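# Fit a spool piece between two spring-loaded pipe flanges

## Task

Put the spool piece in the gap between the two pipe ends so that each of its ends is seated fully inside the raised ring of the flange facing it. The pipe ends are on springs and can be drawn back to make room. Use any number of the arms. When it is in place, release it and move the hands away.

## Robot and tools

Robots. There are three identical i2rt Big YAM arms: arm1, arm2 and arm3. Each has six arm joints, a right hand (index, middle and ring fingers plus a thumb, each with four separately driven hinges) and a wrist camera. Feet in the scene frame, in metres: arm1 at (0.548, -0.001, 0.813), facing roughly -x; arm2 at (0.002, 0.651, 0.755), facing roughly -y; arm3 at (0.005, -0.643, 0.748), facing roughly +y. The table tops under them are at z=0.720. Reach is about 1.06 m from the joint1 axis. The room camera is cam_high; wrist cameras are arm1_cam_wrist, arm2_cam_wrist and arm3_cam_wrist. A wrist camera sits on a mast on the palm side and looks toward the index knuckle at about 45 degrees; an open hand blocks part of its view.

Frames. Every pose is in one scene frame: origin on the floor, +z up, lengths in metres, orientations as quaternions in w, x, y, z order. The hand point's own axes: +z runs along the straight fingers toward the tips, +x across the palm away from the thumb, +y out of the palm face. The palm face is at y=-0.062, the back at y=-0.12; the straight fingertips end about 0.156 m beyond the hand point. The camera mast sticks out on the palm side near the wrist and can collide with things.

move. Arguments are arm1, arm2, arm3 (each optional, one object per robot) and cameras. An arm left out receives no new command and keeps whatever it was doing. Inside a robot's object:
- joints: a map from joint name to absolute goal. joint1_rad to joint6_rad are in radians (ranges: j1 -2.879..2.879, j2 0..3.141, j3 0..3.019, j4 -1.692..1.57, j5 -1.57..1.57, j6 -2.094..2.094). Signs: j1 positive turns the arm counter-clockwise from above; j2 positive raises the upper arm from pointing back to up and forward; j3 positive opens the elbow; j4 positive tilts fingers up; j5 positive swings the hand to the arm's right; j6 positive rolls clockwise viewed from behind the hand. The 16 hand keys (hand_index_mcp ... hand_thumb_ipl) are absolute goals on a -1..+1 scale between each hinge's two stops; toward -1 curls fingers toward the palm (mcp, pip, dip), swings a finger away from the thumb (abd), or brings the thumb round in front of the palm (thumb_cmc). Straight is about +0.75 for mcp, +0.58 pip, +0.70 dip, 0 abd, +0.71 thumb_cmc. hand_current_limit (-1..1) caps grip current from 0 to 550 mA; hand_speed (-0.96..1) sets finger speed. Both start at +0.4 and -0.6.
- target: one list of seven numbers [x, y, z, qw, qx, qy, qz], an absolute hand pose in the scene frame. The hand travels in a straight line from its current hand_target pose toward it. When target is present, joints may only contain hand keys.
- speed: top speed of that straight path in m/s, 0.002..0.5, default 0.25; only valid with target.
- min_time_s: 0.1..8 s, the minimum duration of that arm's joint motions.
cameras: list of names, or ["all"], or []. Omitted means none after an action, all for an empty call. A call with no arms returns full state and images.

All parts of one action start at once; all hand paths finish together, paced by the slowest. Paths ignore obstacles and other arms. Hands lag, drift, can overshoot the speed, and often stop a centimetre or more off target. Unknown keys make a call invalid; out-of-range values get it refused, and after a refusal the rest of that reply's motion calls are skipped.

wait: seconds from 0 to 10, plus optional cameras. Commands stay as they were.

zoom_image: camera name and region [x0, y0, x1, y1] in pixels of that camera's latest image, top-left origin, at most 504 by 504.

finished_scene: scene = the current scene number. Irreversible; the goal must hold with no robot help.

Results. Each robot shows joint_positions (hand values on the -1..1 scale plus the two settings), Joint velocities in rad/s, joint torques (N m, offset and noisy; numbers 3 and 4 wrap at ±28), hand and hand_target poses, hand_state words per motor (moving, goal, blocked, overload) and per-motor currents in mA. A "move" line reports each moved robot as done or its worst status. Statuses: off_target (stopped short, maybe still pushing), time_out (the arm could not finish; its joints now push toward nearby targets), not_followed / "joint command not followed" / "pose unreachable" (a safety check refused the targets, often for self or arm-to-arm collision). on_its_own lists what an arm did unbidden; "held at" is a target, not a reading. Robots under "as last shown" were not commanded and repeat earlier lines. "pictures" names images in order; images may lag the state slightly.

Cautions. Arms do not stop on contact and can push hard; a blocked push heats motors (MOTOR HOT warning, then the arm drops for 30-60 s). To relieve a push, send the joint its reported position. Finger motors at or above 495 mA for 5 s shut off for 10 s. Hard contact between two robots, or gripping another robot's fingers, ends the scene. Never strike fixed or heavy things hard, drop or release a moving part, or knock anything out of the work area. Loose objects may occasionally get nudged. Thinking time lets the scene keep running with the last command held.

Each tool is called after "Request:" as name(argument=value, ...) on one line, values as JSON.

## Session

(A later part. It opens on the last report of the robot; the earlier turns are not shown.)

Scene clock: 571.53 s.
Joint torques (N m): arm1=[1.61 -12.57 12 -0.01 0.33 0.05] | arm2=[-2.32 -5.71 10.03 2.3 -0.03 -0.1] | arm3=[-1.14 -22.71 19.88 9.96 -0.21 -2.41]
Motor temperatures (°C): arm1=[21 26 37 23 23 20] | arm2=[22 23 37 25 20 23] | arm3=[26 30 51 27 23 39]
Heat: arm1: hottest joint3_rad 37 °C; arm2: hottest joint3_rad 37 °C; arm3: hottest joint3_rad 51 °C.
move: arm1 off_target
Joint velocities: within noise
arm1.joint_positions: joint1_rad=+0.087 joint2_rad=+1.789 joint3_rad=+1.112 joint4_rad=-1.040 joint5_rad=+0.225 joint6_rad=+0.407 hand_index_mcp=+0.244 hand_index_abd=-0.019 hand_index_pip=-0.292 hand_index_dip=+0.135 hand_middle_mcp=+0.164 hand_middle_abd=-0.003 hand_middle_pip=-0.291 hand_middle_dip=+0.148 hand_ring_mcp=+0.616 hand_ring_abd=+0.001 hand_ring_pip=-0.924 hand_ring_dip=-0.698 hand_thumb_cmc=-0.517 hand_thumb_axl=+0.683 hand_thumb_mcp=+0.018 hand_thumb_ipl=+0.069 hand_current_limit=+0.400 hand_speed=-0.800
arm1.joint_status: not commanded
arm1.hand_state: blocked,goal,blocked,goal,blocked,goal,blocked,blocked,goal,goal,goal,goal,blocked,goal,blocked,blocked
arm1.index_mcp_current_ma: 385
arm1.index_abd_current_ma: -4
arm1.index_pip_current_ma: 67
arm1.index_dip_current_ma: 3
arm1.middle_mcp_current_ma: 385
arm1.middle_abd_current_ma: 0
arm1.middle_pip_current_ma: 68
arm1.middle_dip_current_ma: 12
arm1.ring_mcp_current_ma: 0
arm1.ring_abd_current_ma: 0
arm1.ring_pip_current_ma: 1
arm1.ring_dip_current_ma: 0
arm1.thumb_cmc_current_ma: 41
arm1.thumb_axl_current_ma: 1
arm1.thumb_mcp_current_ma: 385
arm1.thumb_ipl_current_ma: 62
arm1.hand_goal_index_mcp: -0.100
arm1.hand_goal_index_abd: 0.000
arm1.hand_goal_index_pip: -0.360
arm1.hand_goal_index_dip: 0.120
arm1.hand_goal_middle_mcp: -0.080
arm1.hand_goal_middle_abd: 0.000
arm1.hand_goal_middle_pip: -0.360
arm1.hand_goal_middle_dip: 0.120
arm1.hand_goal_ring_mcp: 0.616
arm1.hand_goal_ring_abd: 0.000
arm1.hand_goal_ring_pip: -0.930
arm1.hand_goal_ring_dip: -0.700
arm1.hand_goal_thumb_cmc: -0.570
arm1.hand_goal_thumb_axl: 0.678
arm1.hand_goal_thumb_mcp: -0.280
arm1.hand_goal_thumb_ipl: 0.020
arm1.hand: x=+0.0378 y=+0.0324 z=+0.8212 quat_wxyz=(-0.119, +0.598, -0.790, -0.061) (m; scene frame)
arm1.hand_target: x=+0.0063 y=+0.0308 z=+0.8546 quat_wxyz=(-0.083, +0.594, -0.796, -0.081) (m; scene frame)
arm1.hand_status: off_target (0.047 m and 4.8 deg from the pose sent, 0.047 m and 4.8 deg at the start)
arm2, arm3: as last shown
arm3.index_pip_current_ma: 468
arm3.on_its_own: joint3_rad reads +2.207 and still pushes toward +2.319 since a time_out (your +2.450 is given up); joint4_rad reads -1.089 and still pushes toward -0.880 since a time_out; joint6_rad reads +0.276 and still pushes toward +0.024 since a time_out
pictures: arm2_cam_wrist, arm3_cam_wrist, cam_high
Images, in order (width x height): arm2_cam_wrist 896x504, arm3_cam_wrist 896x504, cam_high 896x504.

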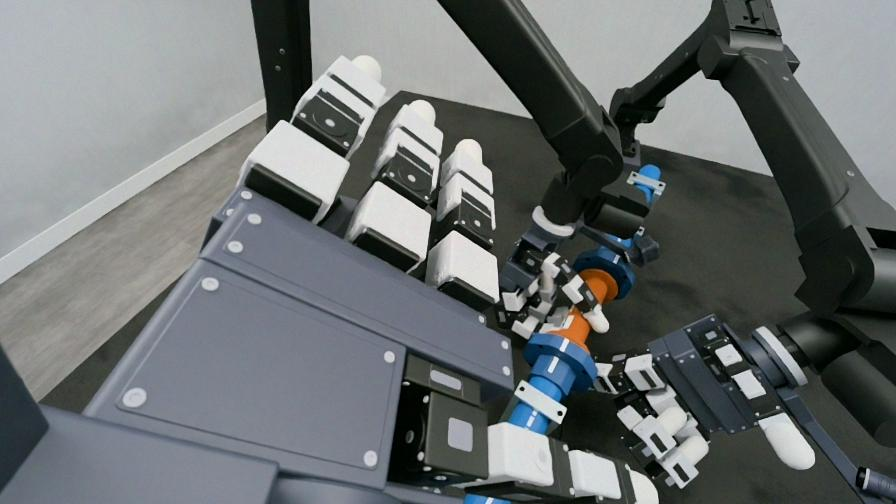

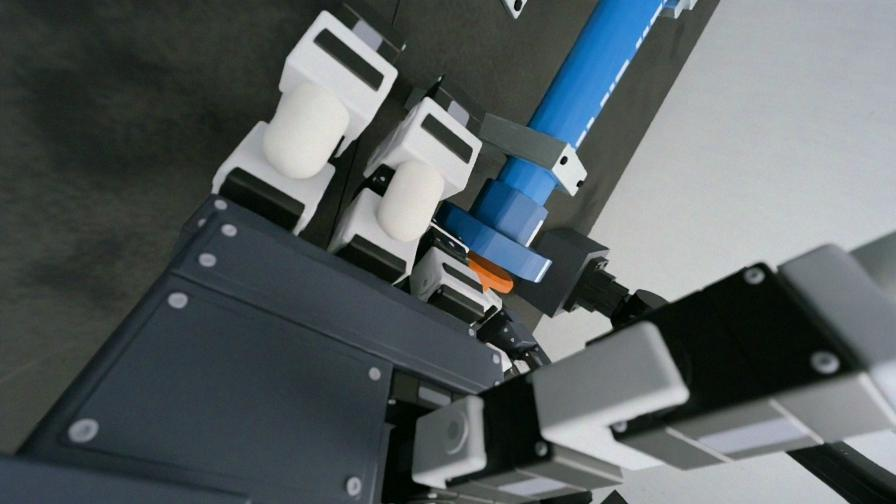

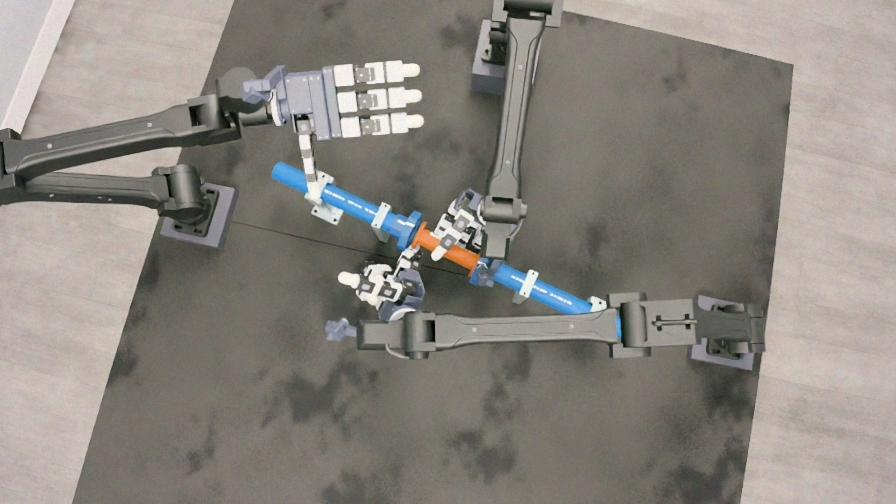

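Request:
move(arm1={"target": [0.002, 0.0240, 0.8600, -0.0835, 0.5943, -0.7968, -0.0813], "speed": 0.03}, cameras=["cam_high", "arm3_cam_wrist", "arm2_cam_wrist"])

Request:
zoom_image(camera="cam_high", region=[450, 235, 500, 285])

Request:
zoom_image(camera="arm2_cam_wrist", region=[560, 235, 650, 315])

Request:
zoom_image(camera="arm3_cam_wrist", region=[450, 220, 570, 340])

Scene clock: 573.50 s.
Joint torques (N m): arm1=[2.37 -12.98 12.21 -0.14 0.49 0.15] | arm2=[-2.26 -5.66 10 2.33 -0.03 -0.1] | arm3=[-0.91 -23.18 19.92 9.89 -0.2 -2.41]
Motor temperatures (°C): arm1=[21 26 37 23 23 20] | arm2=[22 23 37 25 20 23] | arm3=[26 30 51 27 23 39]
Heat: arm1: hottest joint3_rad 37 °C; arm2: hottest joint3_rad 37 °C; arm3: hottest joint3_rad 51 °C.
move: arm1 off_target
Joint velocities: within noise
arm1.joint_positions: joint1_rad=+0.089 joint2_rad=+1.788 joint3_rad=+1.126 joint4_rad=-1.059 joint5_rad=+0.219 joint6_rad=+0.411 hand_index_mcp=+0.244 hand_index_abd=-0.019 hand_index_pip=-0.292 hand_index_dip=+0.135 hand_middle_mcp=+0.164 hand_middle_abd=-0.003 hand_middle_pip=-0.291 hand_middle_dip=+0.148 hand_ring_mcp=+0.616 hand_ring_abd=+0.001 hand_ring_pip=-0.924 hand_ring_dip=-0.698 hand_thumb_cmc=-0.517 hand_thumb_axl=+0.683 hand_thumb_mcp=+0.018 hand_thumb_ipl=+0.069 hand_current_limit=+0.400 hand_speed=-0.800
arm1.joint_status: not commanded
arm1.hand_state: blocked,goal,blocked,goal,blocked,goal,blocked,blocked,goal,goal,goal,goal,blocked,goal,blocked,blocked
arm1.index_mcp_current_ma: 385
arm1.index_abd_current_ma: -4
arm1.index_pip_current_ma: 67
arm1.index_dip_current_ma: 3
arm1.middle_mcp_current_ma: 385
arm1.middle_abd_current_ma: 0
arm1.middle_pip_current_ma: 68
arm1.middle_dip_current_ma: 12
arm1.ring_mcp_current_ma: 0
arm1.ring_abd_current_ma: 0
arm1.ring_pip_current_ma: 1
arm1.ring_dip_current_ma: 0
arm1.thumb_cmc_current_ma: 41
arm1.thumb_axl_current_ma: 1
arm1.thumb_mcp_current_ma: 385
arm1.thumb_ipl_current_ma: 62
arm1.hand_goal_index_mcp: -0.100
arm1.hand_goal_index_abd: 0.000
arm1.hand_goal_index_pip: -0.360
arm1.hand_goal_index_dip: 0.120
arm1.hand_goal_middle_mcp: -0.080
arm1.hand_goal_middle_abd: 0.000
arm1.hand_goal_middle_pip: -0.360
arm1.hand_goal_middle_dip: 0.120
arm1.hand_goal_ring_mcp: 0.616
arm1.hand_goal_ring_abd: 0.000
arm1.hand_goal_ring_pip: -0.930
arm1.hand_goal_ring_dip: -0.700
arm1.hand_goal_thumb_cmc: -0.570
arm1.hand_goal_thumb_axl: 0.678
arm1.hand_goal_thumb_mcp: -0.280
arm1.hand_goal_thumb_ipl: 0.020
arm1.hand: x=+0.0363 y=+0.0305 z=+0.8248 quat_wxyz=(-0.119, +0.597, -0.791, -0.057) (m; scene frame)
arm1.hand_target: x=+0.0045 y=+0.0241 z=+0.8609 quat_wxyz=(-0.083, +0.594, -0.796, -0.081) (m; scene frame)
arm1.hand_status: off_target (0.050 m and 5.0 deg from the pose sent, 0.054 m and 4.8 deg at the start)
arm2, arm3: as last shown
arm3.on_its_own: joint3_rad reads +2.207 and still pushes toward +2.319 since a time_out (your +2.450 is given up); joint4_rad reads -1.089 and still pushes toward -0.880 since a time_out; joint6_rad reads +0.276 and still pushes toward +0.024 since a time_out
pictures: arm2_cam_wrist, arm3_cam_wrist, cam_high
Images, in order (width x height): arm2_cam_wrist 896x504, arm3_cam_wrist 896x504, cam_high 896x504.

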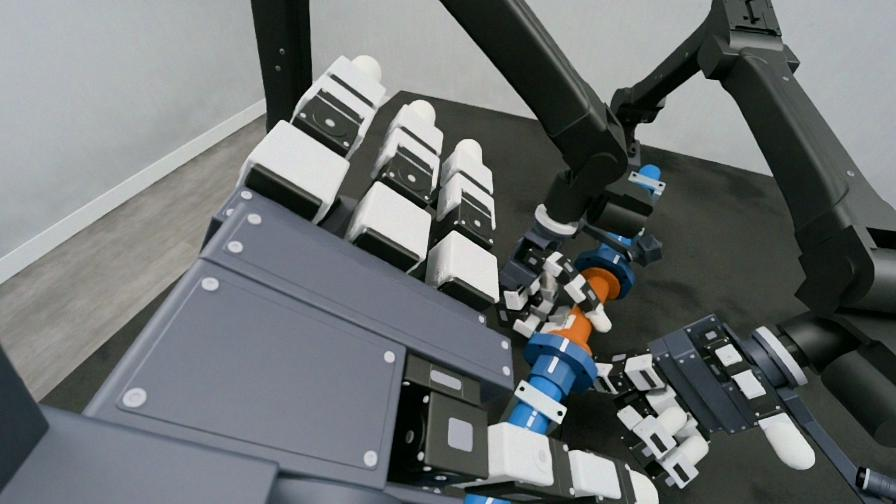

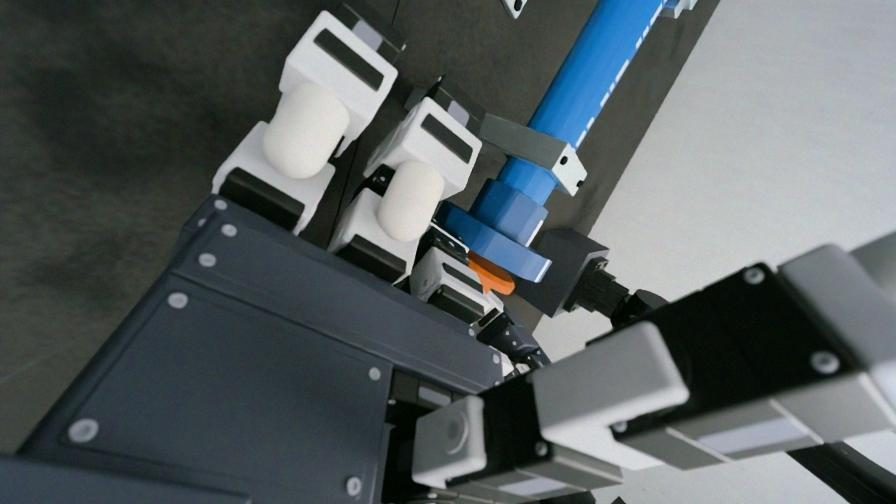

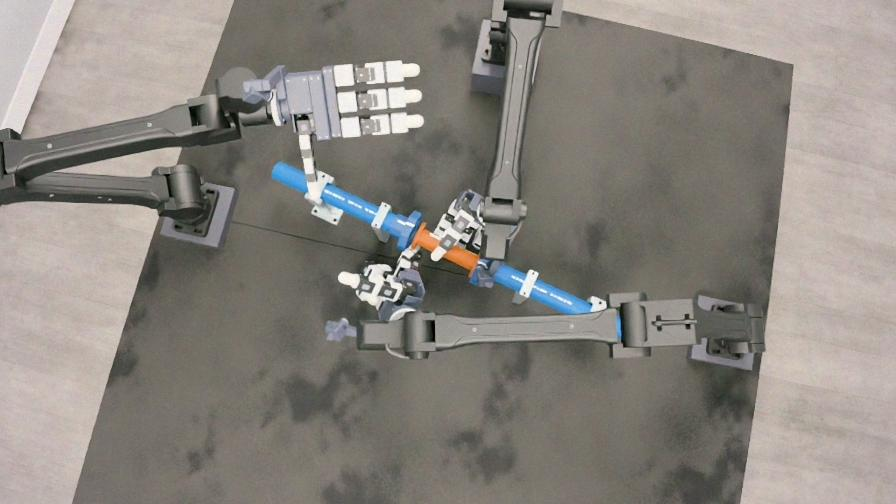

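Scaled by 10.080 from the camera's 896x504 image, which has a finer 1280x720 frame.

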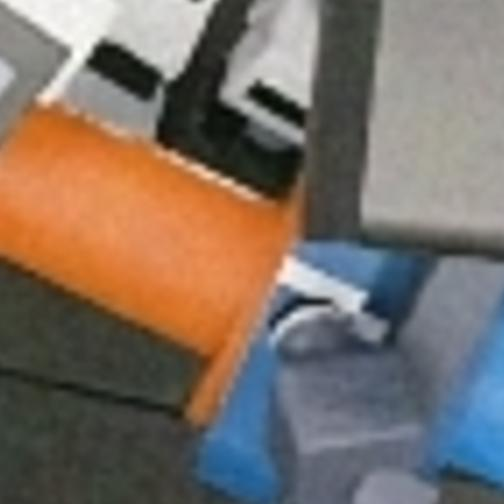

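Scaled by 5.600 from the camera's 896x504 image, which has a finer 1280x720 frame.

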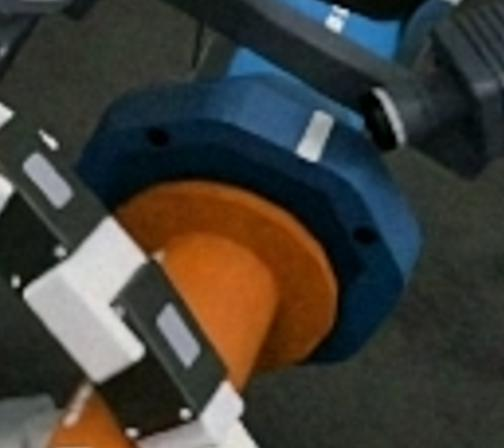

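Scaled by 4.200 from the camera's 896x504 image, which has a finer 1280x720 frame.

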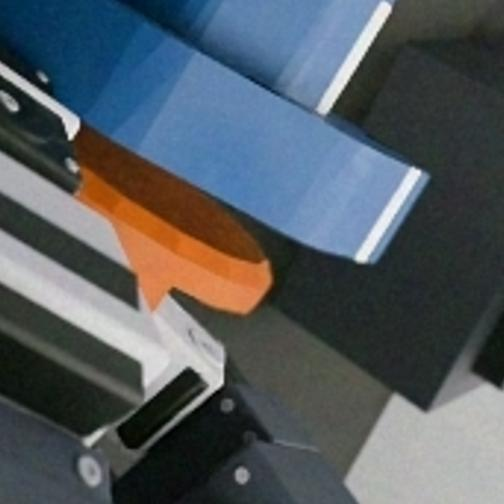

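Request:
move(arm1={"target": [0.001, 0.0150, 0.8630, -0.0835, 0.5943, -0.7968, -0.0813], "speed": 0.03}, cameras=["cam_high", "arm3_cam_wrist", "arm2_cam_wrist"])

Request:
zoom_image(camera="cam_high", region=[450, 235, 500, 285])

Request:
zoom_image(camera="arm2_cam_wrist", region=[560, 235, 650, 315])

Request:
zoom_image(camera="cam_high", region=[395, 205, 445, 255])

Scene clock: 576.43 s.
Joint torques (N m): arm1=[3.02 -12.98 12.41 -0.06 0.48 0.09] | arm2=[-2.14 -5.71 10.02 2.33 -0.03 -0.1] | arm3=[-0.5 -22.53 19.88 10.03 -0.22 -2.42]
Motor temperatures (°C): arm1=[21 26 37 23 23 20] | arm2=[22 23 37 25 20 23] | arm3=[26 30 51 27 23 39]
Heat: arm1: hottest joint3_rad 37 °C; arm2: hottest joint3_rad 37 °C; arm3: hottest joint3_rad 51 °C.
move: arm1 off_target
Joint velocities: within noise
arm1.joint_positions: joint1_rad=+0.099 joint2_rad=+1.788 joint3_rad=+1.135 joint4_rad=-1.075 joint5_rad=+0.218 joint6_rad=+0.437 hand_index_mcp=+0.244 hand_index_abd=-0.019 hand_index_pip=-0.292 hand_index_dip=+0.138 hand_middle_mcp=+0.164 hand_middle_abd=-0.002 hand_middle_pip=-0.291 hand_middle_dip=+0.148 hand_ring_mcp=+0.616 hand_ring_abd=+0.001 hand_ring_pip=-0.924 hand_ring_dip=-0.698 hand_thumb_cmc=-0.517 hand_thumb_axl=+0.685 hand_thumb_mcp=+0.018 hand_thumb_ipl=+0.069 hand_current_limit=+0.400 hand_speed=-0.800
arm1.joint_status: not commanded
arm1.hand_state: blocked,goal,blocked,goal,blocked,goal,blocked,blocked,goal,goal,goal,goal,blocked,goal,blocked,blocked
arm1.index_mcp_current_ma: 385
arm1.index_abd_current_ma: -4
arm1.index_pip_current_ma: 67
arm1.index_dip_current_ma: 5
arm1.middle_mcp_current_ma: 385
arm1.middle_abd_current_ma: 0
arm1.middle_pip_current_ma: 68
arm1.middle_dip_current_ma: 11
arm1.ring_mcp_current_ma: 0
arm1.ring_abd_current_ma: 0
arm1.ring_pip_current_ma: 1
arm1.ring_dip_current_ma: 0
arm1.thumb_cmc_current_ma: 41
arm1.thumb_axl_current_ma: 1
arm1.thumb_mcp_current_ma: 385
arm1.thumb_ipl_current_ma: 62
arm1.hand_goal_index_mcp: -0.100
arm1.hand_goal_index_abd: 0.000
arm1.hand_goal_index_pip: -0.360
arm1.hand_goal_index_dip: 0.120
arm1.hand_goal_middle_mcp: -0.080
arm1.hand_goal_middle_abd: 0.000
arm1.hand_goal_middle_pip: -0.360
arm1.hand_goal_middle_dip: 0.120
arm1.hand_goal_ring_mcp: 0.616
arm1.hand_goal_ring_abd: 0.000
arm1.hand_goal_ring_pip: -0.930
arm1.hand_goal_ring_dip: -0.700
arm1.hand_goal_thumb_cmc: -0.570
arm1.hand_goal_thumb_axl: 0.678
arm1.hand_goal_thumb_mcp: -0.280
arm1.hand_goal_thumb_ipl: 0.020
arm1.hand: x=+0.0366 y=+0.0269 z=+0.8278 quat_wxyz=(-0.121, +0.592, -0.795, -0.057) (m; scene frame)
arm1.hand_target: x=+0.0038 y=+0.0151 z=+0.8640 quat_wxyz=(-0.083, +0.594, -0.796, -0.081) (m; scene frame)
arm1.hand_status: off_target (0.051 m and 5.1 deg from the pose sent, 0.054 m and 5.0 deg at the start)
arm2, arm3: as last shown
arm3.on_its_own: joint3_rad reads +2.207 and still pushes toward +2.319 since a time_out (your +2.450 is given up); joint4_rad reads -1.089 and still pushes toward -0.880 since a time_out; joint6_rad reads +0.276 and still pushes toward +0.024 since a time_out
pictures: arm2_cam_wrist, arm3_cam_wrist, cam_high
Images, in order (width x height): arm2_cam_wrist 896x504, arm3_cam_wrist 896x504, cam_high 896x504.

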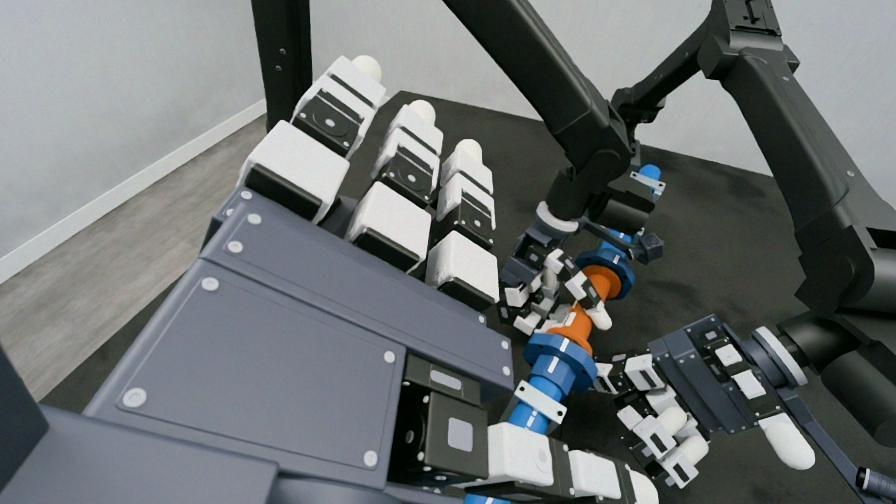

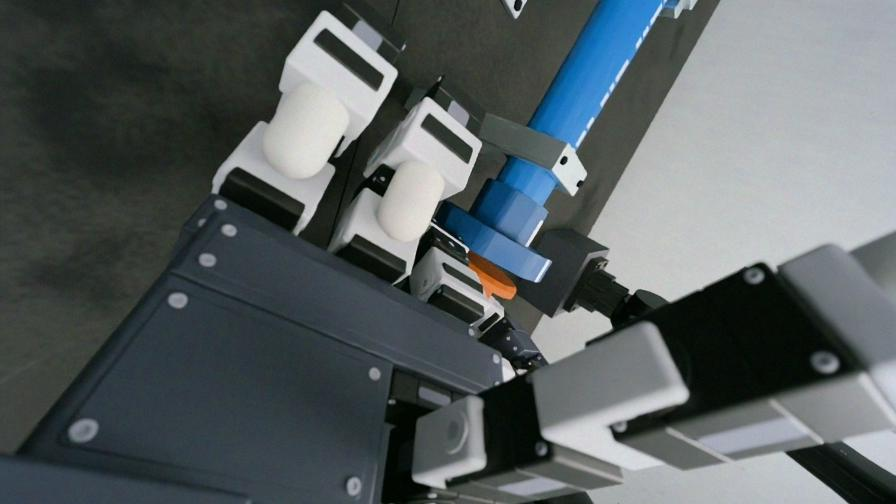

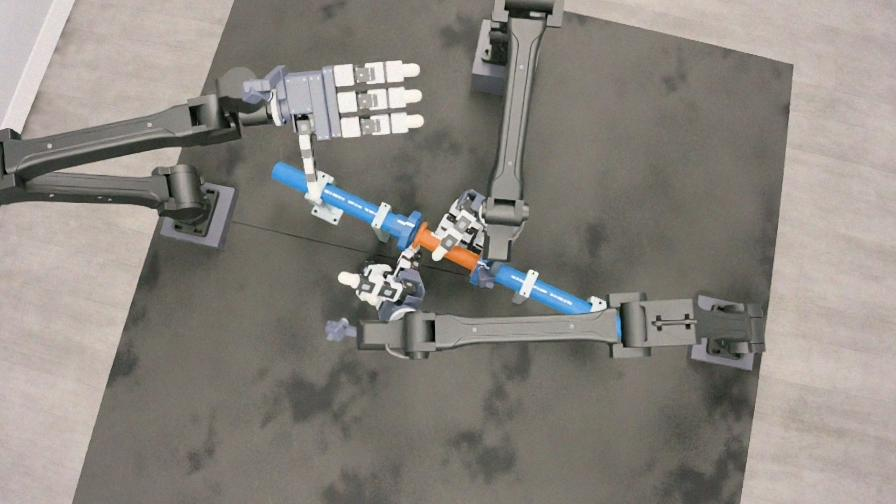

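Scaled by 10.080 from the camera's 896x504 image, which has a finer 1280x720 frame.

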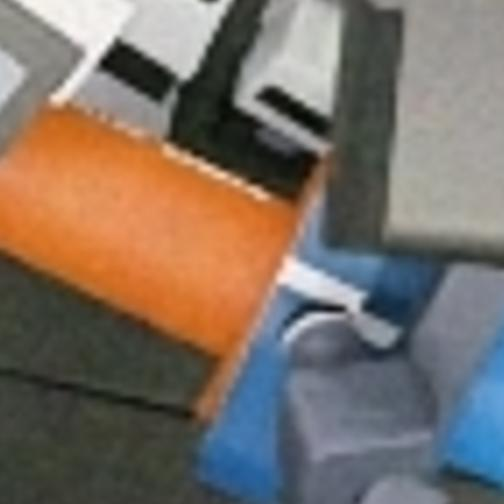

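Scaled by 5.600 from the camera's 896x504 image, which has a finer 1280x720 frame.

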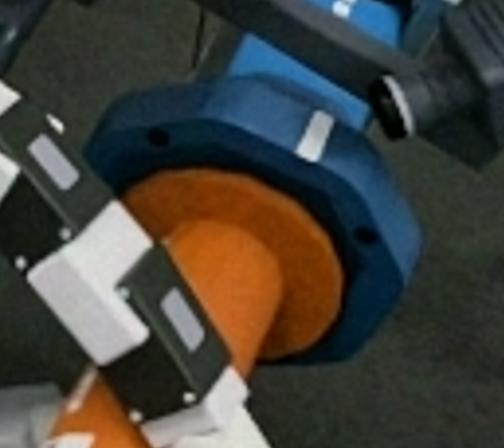

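Scaled by 10.080 from the camera's 896x504 image, which has a finer 1280x720 frame.

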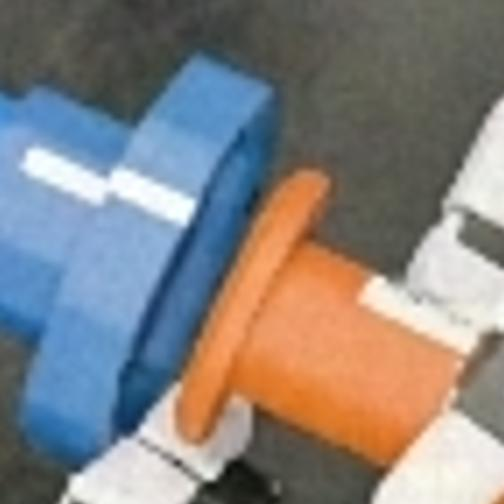

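Request:
move(arm1={"target": [0.001, 0.0100, 0.8670, -0.0835, 0.5943, -0.7968, -0.0813], "speed": 0.03}, cameras=["cam_high", "arm3_cam_wrist", "arm2_cam_wrist"])

Request:
zoom_image(camera="cam_high", region=[450, 235, 500, 285])

Request:
zoom_image(camera="arm2_cam_wrist", region=[570, 245, 640, 315])

Request:
zoom_image(camera="cam_high", region=[395, 205, 445, 255])

Request:
zoom_image(camera="arm3_cam_wrist", region=[450, 220, 570, 340])

Scene clock: 579.03 s.
Joint torques (N m): arm1=[3.19 -13.1 12.44 -0.12 0.47 0.04] | arm2=[-2.26 -5.71 10.07 2.3 -0.03 -0.1] | arm3=[-0.73 -23.06 19.88 9.91 -0.22 -2.41]
Motor temperatures (°C): arm1=[21 26 37 23 23 20] | arm2=[22 23 37 25 20 23] | arm3=[26 30 51 27 23 39]
Heat: arm1: hottest joint3_rad 37 °C; arm2: hottest joint3_rad 37 °C; arm3: hottest joint3_rad 51 °C.
move: arm1 off_target
Joint velocities: within noise
arm1.joint_positions: joint1_rad=+0.106 joint2_rad=+1.788 joint3_rad=+1.141 joint4_rad=-1.088 joint5_rad=+0.218 joint6_rad=+0.452 hand_index_mcp=+0.244 hand_index_abd=-0.019 hand_index_pip=-0.292 hand_index_dip=+0.138 hand_middle_mcp=+0.164 hand_middle_abd=-0.002 hand_middle_pip=-0.291 hand_middle_dip=+0.148 hand_ring_mcp=+0.616 hand_ring_abd=+0.001 hand_ring_pip=-0.924 hand_ring_dip=-0.698 hand_thumb_cmc=-0.517 hand_thumb_axl=+0.685 hand_thumb_mcp=+0.018 hand_thumb_ipl=+0.069 hand_current_limit=+0.400 hand_speed=-0.800
arm1.joint_status: not commanded
arm1.hand_state: blocked,goal,blocked,goal,blocked,goal,blocked,blocked,goal,goal,goal,goal,blocked,goal,blocked,blocked
arm1.index_mcp_current_ma: 385
arm1.index_abd_current_ma: -4
arm1.index_pip_current_ma: 67
arm1.index_dip_current_ma: 5
arm1.middle_mcp_current_ma: 385
arm1.middle_abd_current_ma: 0
arm1.middle_pip_current_ma: 68
arm1.middle_dip_current_ma: 11
arm1.ring_mcp_current_ma: 0
arm1.ring_abd_current_ma: 0
arm1.ring_pip_current_ma: 1
arm1.ring_dip_current_ma: 0
arm1.thumb_cmc_current_ma: 41
arm1.thumb_axl_current_ma: 1
arm1.thumb_mcp_current_ma: 385
arm1.thumb_ipl_current_ma: 62
arm1.hand_goal_index_mcp: -0.100
arm1.hand_goal_index_abd: 0.000
arm1.hand_goal_index_pip: -0.360
arm1.hand_goal_index_dip: 0.120
arm1.hand_goal_middle_mcp: -0.080
arm1.hand_goal_middle_abd: 0.000
arm1.hand_goal_middle_pip: -0.360
arm1.hand_goal_middle_dip: 0.120
arm1.hand_goal_ring_mcp: 0.616
arm1.hand_goal_ring_abd: 0.000
arm1.hand_goal_ring_pip: -0.930
arm1.hand_goal_ring_dip: -0.700
arm1.hand_goal_thumb_cmc: -0.570
arm1.hand_goal_thumb_axl: 0.678
arm1.hand_goal_thumb_mcp: -0.280
arm1.hand_goal_thumb_ipl: 0.020
arm1.hand: x=+0.0374 y=+0.0243 z=+0.8298 quat_wxyz=(-0.123, +0.589, -0.797, -0.057) (m; scene frame)
arm1.hand_target: x=+0.0039 y=+0.0102 z=+0.8681 quat_wxyz=(-0.083, +0.594, -0.796, -0.081) (m; scene frame)
arm1.hand_status: off_target (0.054 m and 5.4 deg from the pose sent, 0.056 m and 5.1 deg at the start)
arm2.joint_positions: joint1_rad=+0.502 joint2_rad=+0.846 joint3_rad=+0.713 joint4_rad=+0.106 joint5_rad=+0.174 joint6_rad=+0.656 hand_index_mcp=+0.761 hand_index_abd=+0.001 hand_index_pip=+0.577 hand_index_dip=+0.696 hand_middle_mcp=+0.760 hand_middle_abd=+0.001 hand_middle_pip=+0.577 hand_middle_dip=+0.696 hand_ring_mcp=+0.760 hand_ring_abd=+0.001 hand_ring_pip=+0.577 hand_ring_dip=+0.696 hand_thumb_cmc=+0.720 hand_thumb_axl=+0.677 hand_thumb_mcp=+0.226 hand_thumb_ipl=+0.168 hand_current_limit=+0.400 hand_speed=-0.600
arm2.joint_status: not commanded
arm2.hand_state: goal,goal,goal,goal,goal,goal,goal,goal,goal,goal,goal,goal,goal,goal,goal,goal
arm2.index_mcp_current_ma: 8
arm2.index_abd_current_ma: 0
arm2.index_pip_current_ma: 0
arm2.index_dip_current_ma: 0
arm2.middle_mcp_current_ma: 8
arm2.middle_abd_current_ma: 0
arm2.middle_pip_current_ma: 0
arm2.middle_dip_current_ma: 0
arm2.ring_mcp_current_ma: 7
arm2.ring_abd_current_ma: 1
arm2.ring_pip_current_ma: 0
arm2.ring_dip_current_ma: 0
arm2.thumb_cmc_current_ma: 6
arm2.thumb_axl_current_ma: 0
arm2.thumb_mcp_current_ma: 0
arm2.thumb_ipl_current_ma: 0
arm2.hand_goal_index_mcp: 0.754
arm2.hand_goal_index_abd: 0.000
arm2.hand_goal_index_pip: 0.576
arm2.hand_goal_index_dip: 0.696
arm2.hand_goal_middle_mcp: 0.754
arm2.hand_goal_middle_abd: 0.000
arm2.hand_goal_middle_pip: 0.576
arm2.hand_goal_middle_dip: 0.696
arm2.hand_goal_ring_mcp: 0.754
arm2.hand_goal_ring_abd: 0.000
arm2.hand_goal_ring_pip: 0.576
arm2.hand_goal_ring_dip: 0.696
arm2.hand_goal_thumb_cmc: 0.714
arm2.hand_goal_thumb_axl: 0.678
arm2.hand_goal_thumb_mcp: 0.226
arm2.hand_goal_thumb_ipl: 0.168
arm2.hand: x=+0.1370 y=+0.2205 z=+1.2050 quat_wxyz=(+0.611, +0.713, -0.107, +0.327) (m; scene frame)
arm2.hand_target: x=+0.1301 y=+0.2200 z=+1.1999 quat_wxyz=(+0.610, +0.717, -0.111, +0.319) (m; scene frame)
arm2.hand_status: not commanded
arm3.joint_positions: joint1_rad=+0.235 joint2_rad=+2.343 joint3_rad=+2.207 joint4_rad=-1.089 joint5_rad=+0.737 joint6_rad=+0.276 hand_index_mcp=+1.005 hand_index_abd=+0.081 hand_index_pip=+0.792 hand_index_dip=+0.621 hand_middle_mcp=+0.618 hand_middle_abd=+0.003 hand_middle_pip=-0.926 hand_middle_dip=-0.697 hand_ring_mcp=+0.618 hand_ring_abd=+0.000 hand_ring_pip=-0.925 hand_ring_dip=-0.703 hand_thumb_cmc=-0.574 hand_thumb_axl=+0.679 hand_thumb_mcp=+0.221 hand_thumb_ipl=+0.166 hand_current_limit=+0.700 hand_speed=-0.500
arm3.joint_status: not commanded
arm3.hand_state: goal,blocked,blocked,blocked,goal,goal,goal,goal,goal,goal,goal,goal,goal,goal,goal,goal
arm3.index_mcp_current_ma: 1
arm3.index_abd_current_ma: 99
arm3.index_pip_current_ma: 468
arm3.index_dip_current_ma: 11
arm3.middle_mcp_current_ma: 0
arm3.middle_abd_current_ma: 0
arm3.middle_pip_current_ma: 1
arm3.middle_dip_current_ma: 0
arm3.ring_mcp_current_ma: 0
arm3.ring_abd_current_ma: 0
arm3.ring_pip_current_ma: 1
arm3.ring_dip_current_ma: 0
arm3.thumb_cmc_current_ma: -1
arm3.thumb_axl_current_ma: 0
arm3.thumb_mcp_current_ma: -4
arm3.thumb_ipl_current_ma: -1
arm3.hand_goal_index_mcp: 1.000
arm3.hand_goal_index_abd: 0.000
arm3.hand_goal_index_pip: 0.350
arm3.hand_goal_index_dip: 0.600
arm3.hand_goal_middle_mcp: 0.616
arm3.hand_goal_middle_abd: 0.000
arm3.hand_goal_middle_pip: -0.930
arm3.hand_goal_middle_dip: -0.700
arm3.hand_goal_ring_mcp: 0.616
arm3.hand_goal_ring_abd: 0.000
arm3.hand_goal_ring_pip: -0.930
arm3.hand_goal_ring_dip: -0.700
arm3.hand_goal_thumb_cmc: -0.570
arm3.hand_goal_thumb_axl: 0.678
arm3.hand_goal_thumb_mcp: 0.230
arm3.hand_goal_thumb_ipl: 0.170
arm3.on_its_own: joint3_rad reads +2.207 and still pushes toward +2.319 since a time_out (your +2.450 is given up); joint4_rad reads -1.089 and still pushes toward -0.880 since a time_out; joint6_rad reads +0.276 and still pushes toward +0.024 since a time_out
arm3.hand: x=-0.0648 y=+0.2085 z=+0.9222 quat_wxyz=(+0.297, +0.071, +0.918, +0.252) (m; scene frame)
arm3.hand_target: x=-0.0583 y=+0.2641 z=+0.9907 quat_wxyz=(+0.290, +0.028, +0.894, +0.341) (m; scene frame)
arm3.hand_status: not commanded
pictures: arm2_cam_wrist, arm3_cam_wrist, cam_high
Images, in order (width x height): arm2_cam_wrist 896x504, arm3_cam_wrist 896x504, cam_high 896x504.

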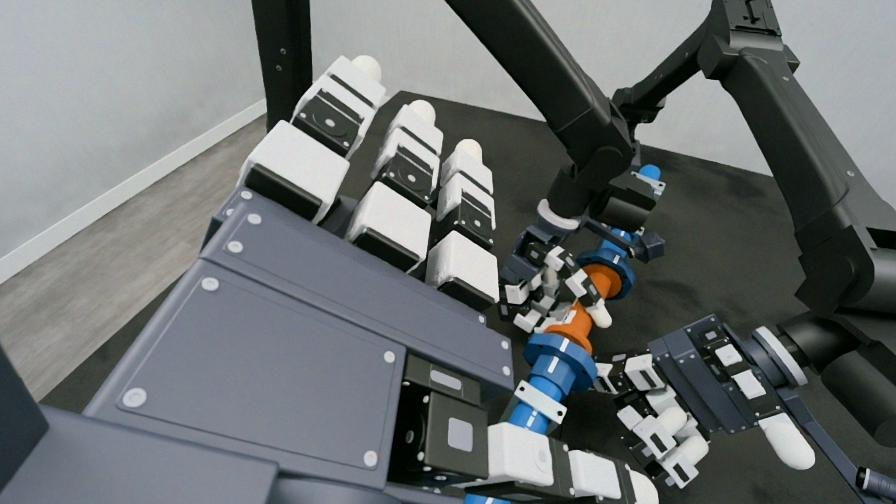

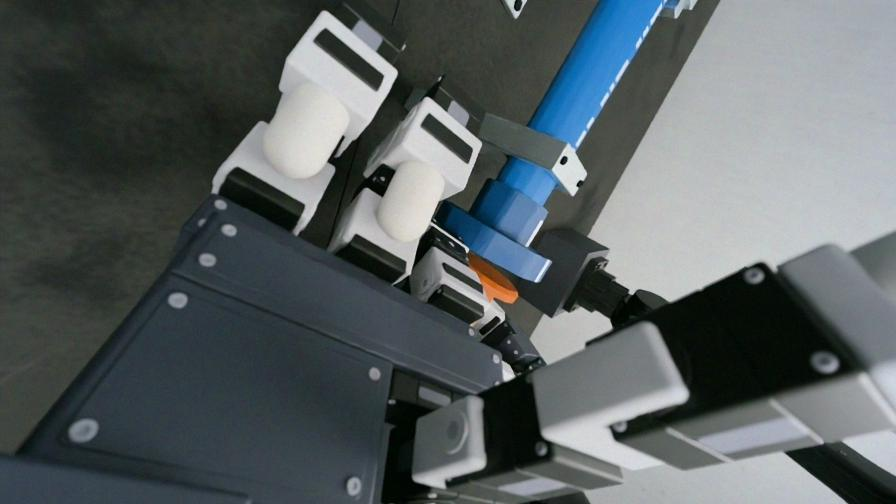

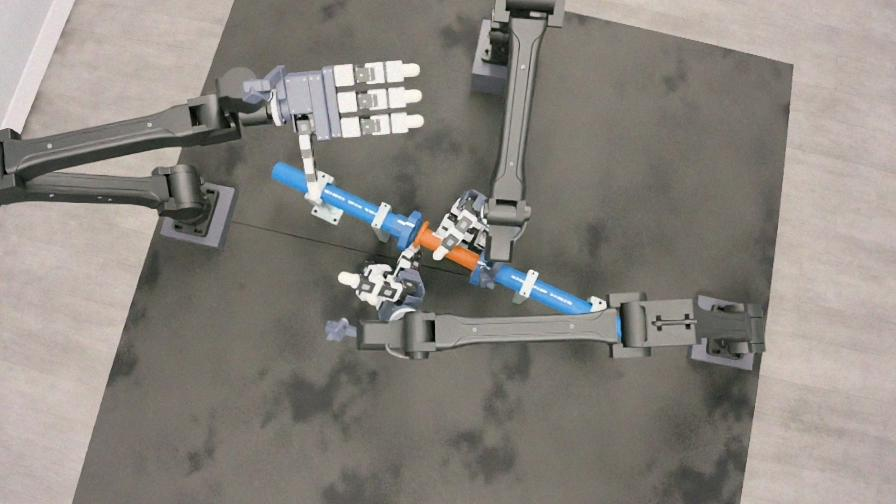

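Scaled by 10.080 from the camera's 896x504 image, which has a finer 1280x720 frame.

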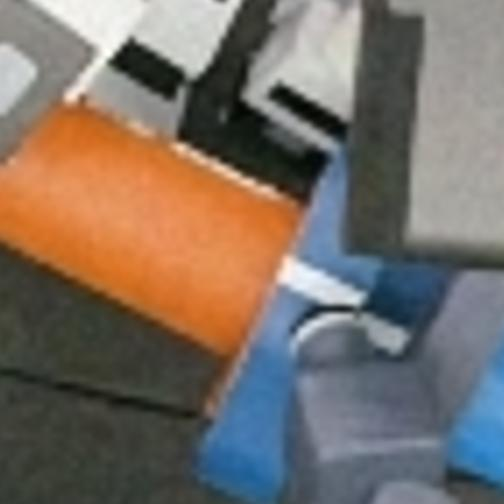

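Scaled by 7.200 from the camera's 896x504 image, which has a finer 1280x720 frame.

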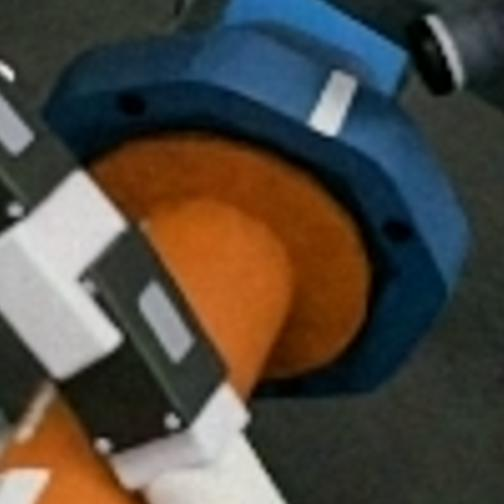

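Scaled by 10.080 from the camera's 896x504 image, which has a finer 1280x720 frame.

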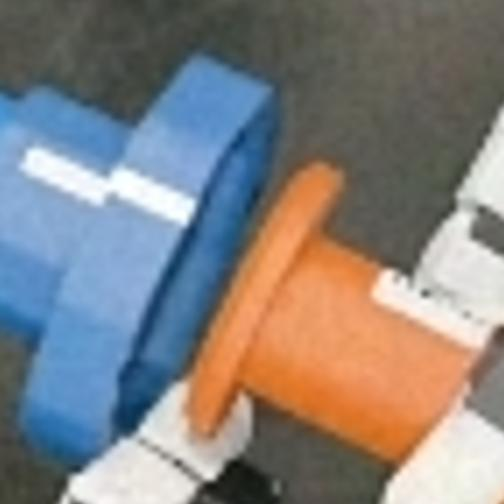

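Scaled by 4.200 from the camera's 896x504 image, which has a finer 1280x720 frame.

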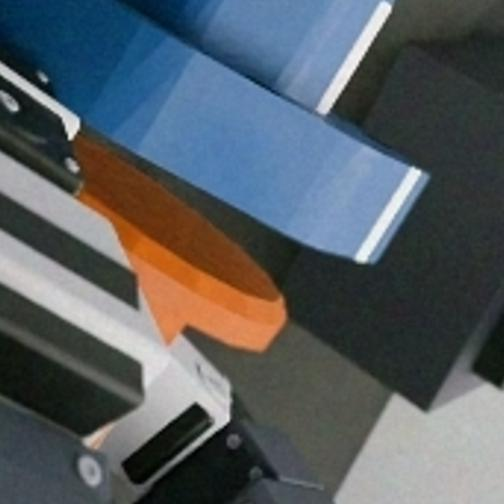

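Request:
move(arm1={"target": [-0.001, 0.0020, 0.8670, -0.0835, 0.5943, -0.7968, -0.0813], "speed": 0.03}, cameras=["cam_high", "arm3_cam_wrist", "arm2_cam_wrist"])

Request:
zoom_image(camera="cam_high", region=[450, 235, 500, 285])

Request:
zoom_image(camera="arm2_cam_wrist", region=[570, 245, 640, 315])

Request:
zoom_image(camera="cam_high", region=[395, 205, 445, 255])

Request:
zoom_image(camera="arm2_cam_wrist", region=[510, 310, 610, 400])

Scene clock: 581.50 s.
Joint torques (N m): arm1=[3.78 -12.69 13.01 -0.1 0.41 -0.01] | arm2=[-2.14 -5.77 10.06 2.35 -0.03 -0.1] | arm3=[-0.91 -22.89 20 9.85 -0.21 -2.4]
Motor temperatures (°C): arm1=[21 26 37 23 23 20] | arm2=[22 23 37 25 20 23] | arm3=[26 31 51 27 23 40]
Heat: arm1: hottest joint3_rad 37 °C; arm2: hottest joint3_rad 37 °C; arm3: hottest joint3_rad 51 °C.
move: arm1 off_target
Joint velocities: within noise
arm1.joint_positions: joint1_rad=+0.113 joint2_rad=+1.788 joint3_rad=+1.144 joint4_rad=-1.095 joint5_rad=+0.218 joint6_rad=+0.472 hand_index_mcp=+0.244 hand_index_abd=-0.019 hand_index_pip=-0.290 hand_index_dip=+0.140 hand_middle_mcp=+0.164 hand_middle_abd=-0.001 hand_middle_pip=-0.291 hand_middle_dip=+0.148 hand_ring_mcp=+0.616 hand_ring_abd=+0.001 hand_ring_pip=-0.924 hand_ring_dip=-0.698 hand_thumb_cmc=-0.517 hand_thumb_axl=+0.686 hand_thumb_mcp=+0.018 hand_thumb_ipl=+0.069 hand_current_limit=+0.400 hand_speed=-0.800
arm1.joint_status: not commanded
arm1.hand_state: blocked,goal,blocked,blocked,blocked,goal,blocked,blocked,goal,goal,goal,goal,blocked,goal,blocked,blocked
arm1.index_mcp_current_ma: 385
arm1.index_abd_current_ma: -4
arm1.index_pip_current_ma: 70
arm1.index_dip_current_ma: 6
arm1.middle_mcp_current_ma: 385
arm1.middle_abd_current_ma: 0
arm1.middle_pip_current_ma: 68
arm1.middle_dip_current_ma: 11
arm1.ring_mcp_current_ma: 0
arm1.ring_abd_current_ma: 0
arm1.ring_pip_current_ma: 1
arm1.ring_dip_current_ma: 0
arm1.thumb_cmc_current_ma: 41
arm1.thumb_axl_current_ma: 1
arm1.thumb_mcp_current_ma: 385
arm1.thumb_ipl_current_ma: 62
arm1.hand_goal_index_mcp: -0.100
arm1.hand_goal_index_abd: 0.000
arm1.hand_goal_index_pip: -0.360
arm1.hand_goal_index_dip: 0.120
arm1.hand_goal_middle_mcp: -0.080
arm1.hand_goal_middle_abd: 0.000
arm1.hand_goal_middle_pip: -0.360
arm1.hand_goal_middle_dip: 0.120
arm1.hand_goal_ring_mcp: 0.616
arm1.hand_goal_ring_abd: 0.000
arm1.hand_goal_ring_pip: -0.930
arm1.hand_goal_ring_dip: -0.700
arm1.hand_goal_thumb_cmc: -0.570
arm1.hand_goal_thumb_axl: 0.678
arm1.hand_goal_thumb_mcp: -0.280
arm1.hand_goal_thumb_ipl: 0.020
arm1.hand: x=+0.0384 y=+0.0225 z=+0.8311 quat_wxyz=(-0.124, +0.583, -0.801, -0.058) (m; scene frame)
arm1.hand_target: x=+0.0024 y=+0.0021 z=+0.8684 quat_wxyz=(-0.083, +0.594, -0.796, -0.081) (m; scene frame)
arm1.hand_status: off_target (0.057 m and 5.6 deg from the pose sent, 0.058 m and 5.4 deg at the start)
arm2, arm3: as last shown
arm3.on_its_own: joint3_rad reads +2.207 and still pushes toward +2.319 since a time_out (your +2.450 is given up); joint4_rad reads -1.089 and still pushes toward -0.880 since a time_out; joint6_rad reads +0.276 and still pushes toward +0.024 since a time_out
pictures: arm2_cam_wrist, arm3_cam_wrist, cam_high
Images, in order (width x height): arm2_cam_wrist 896x504, arm3_cam_wrist 896x504, cam_high 896x504.

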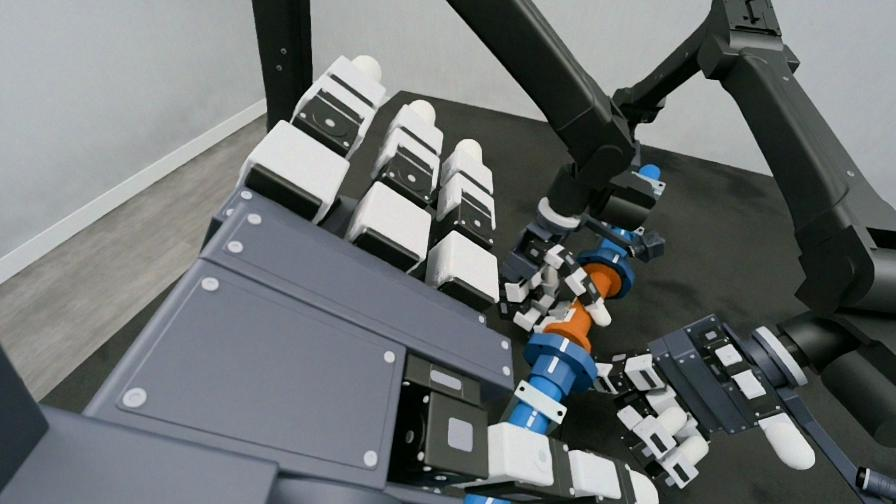

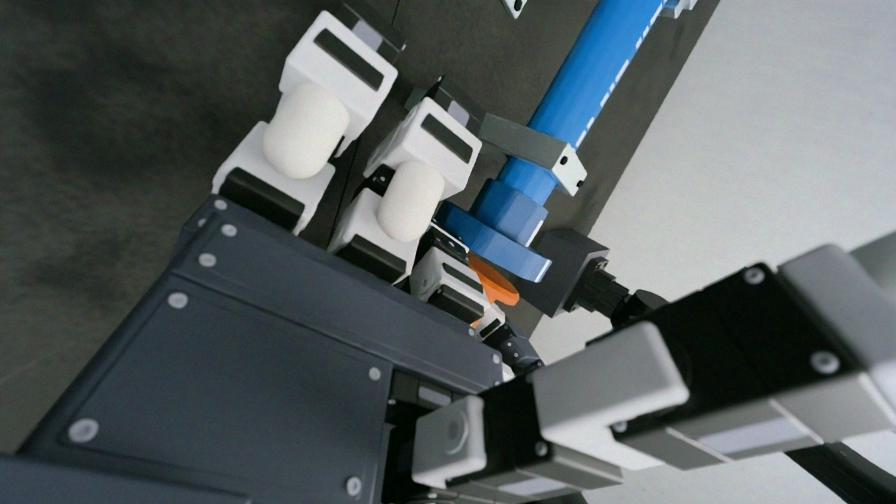

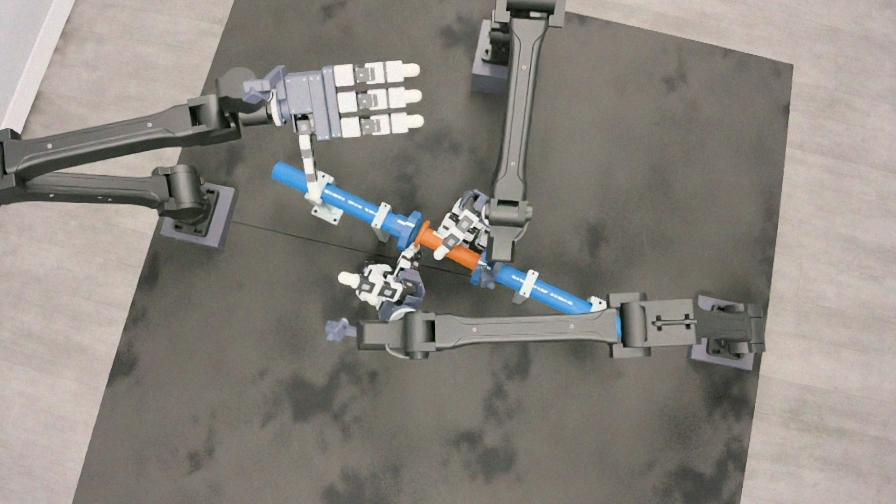

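Scaled by 10.080 from the camera's 896x504 image, which has a finer 1280x720 frame.

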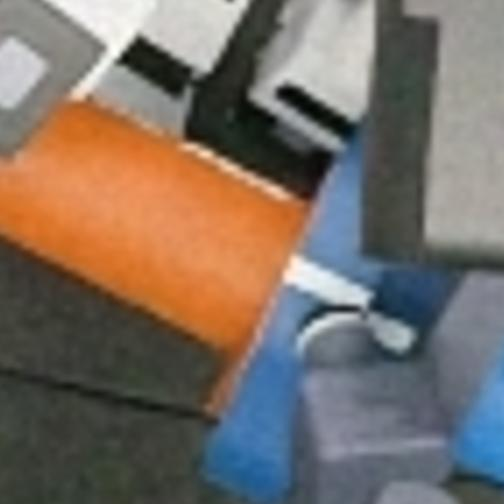

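Scaled by 7.200 from the camera's 896x504 image, which has a finer 1280x720 frame.

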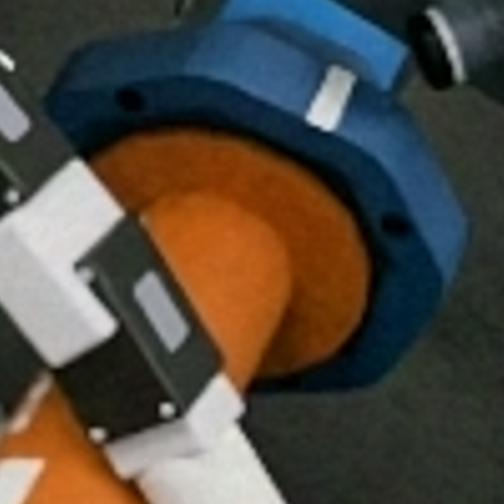

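Scaled by 10.080 from the camera's 896x504 image, which has a finer 1280x720 frame.

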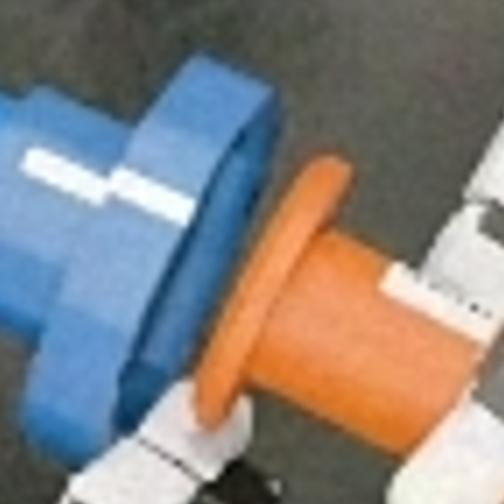

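Scaled by 5.040 from the camera's 896x504 image, which has a finer 1280x720 frame.

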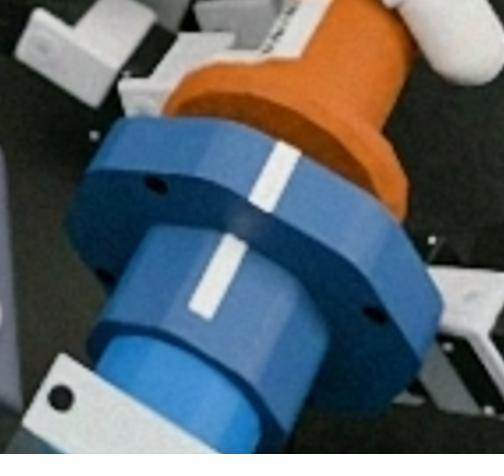

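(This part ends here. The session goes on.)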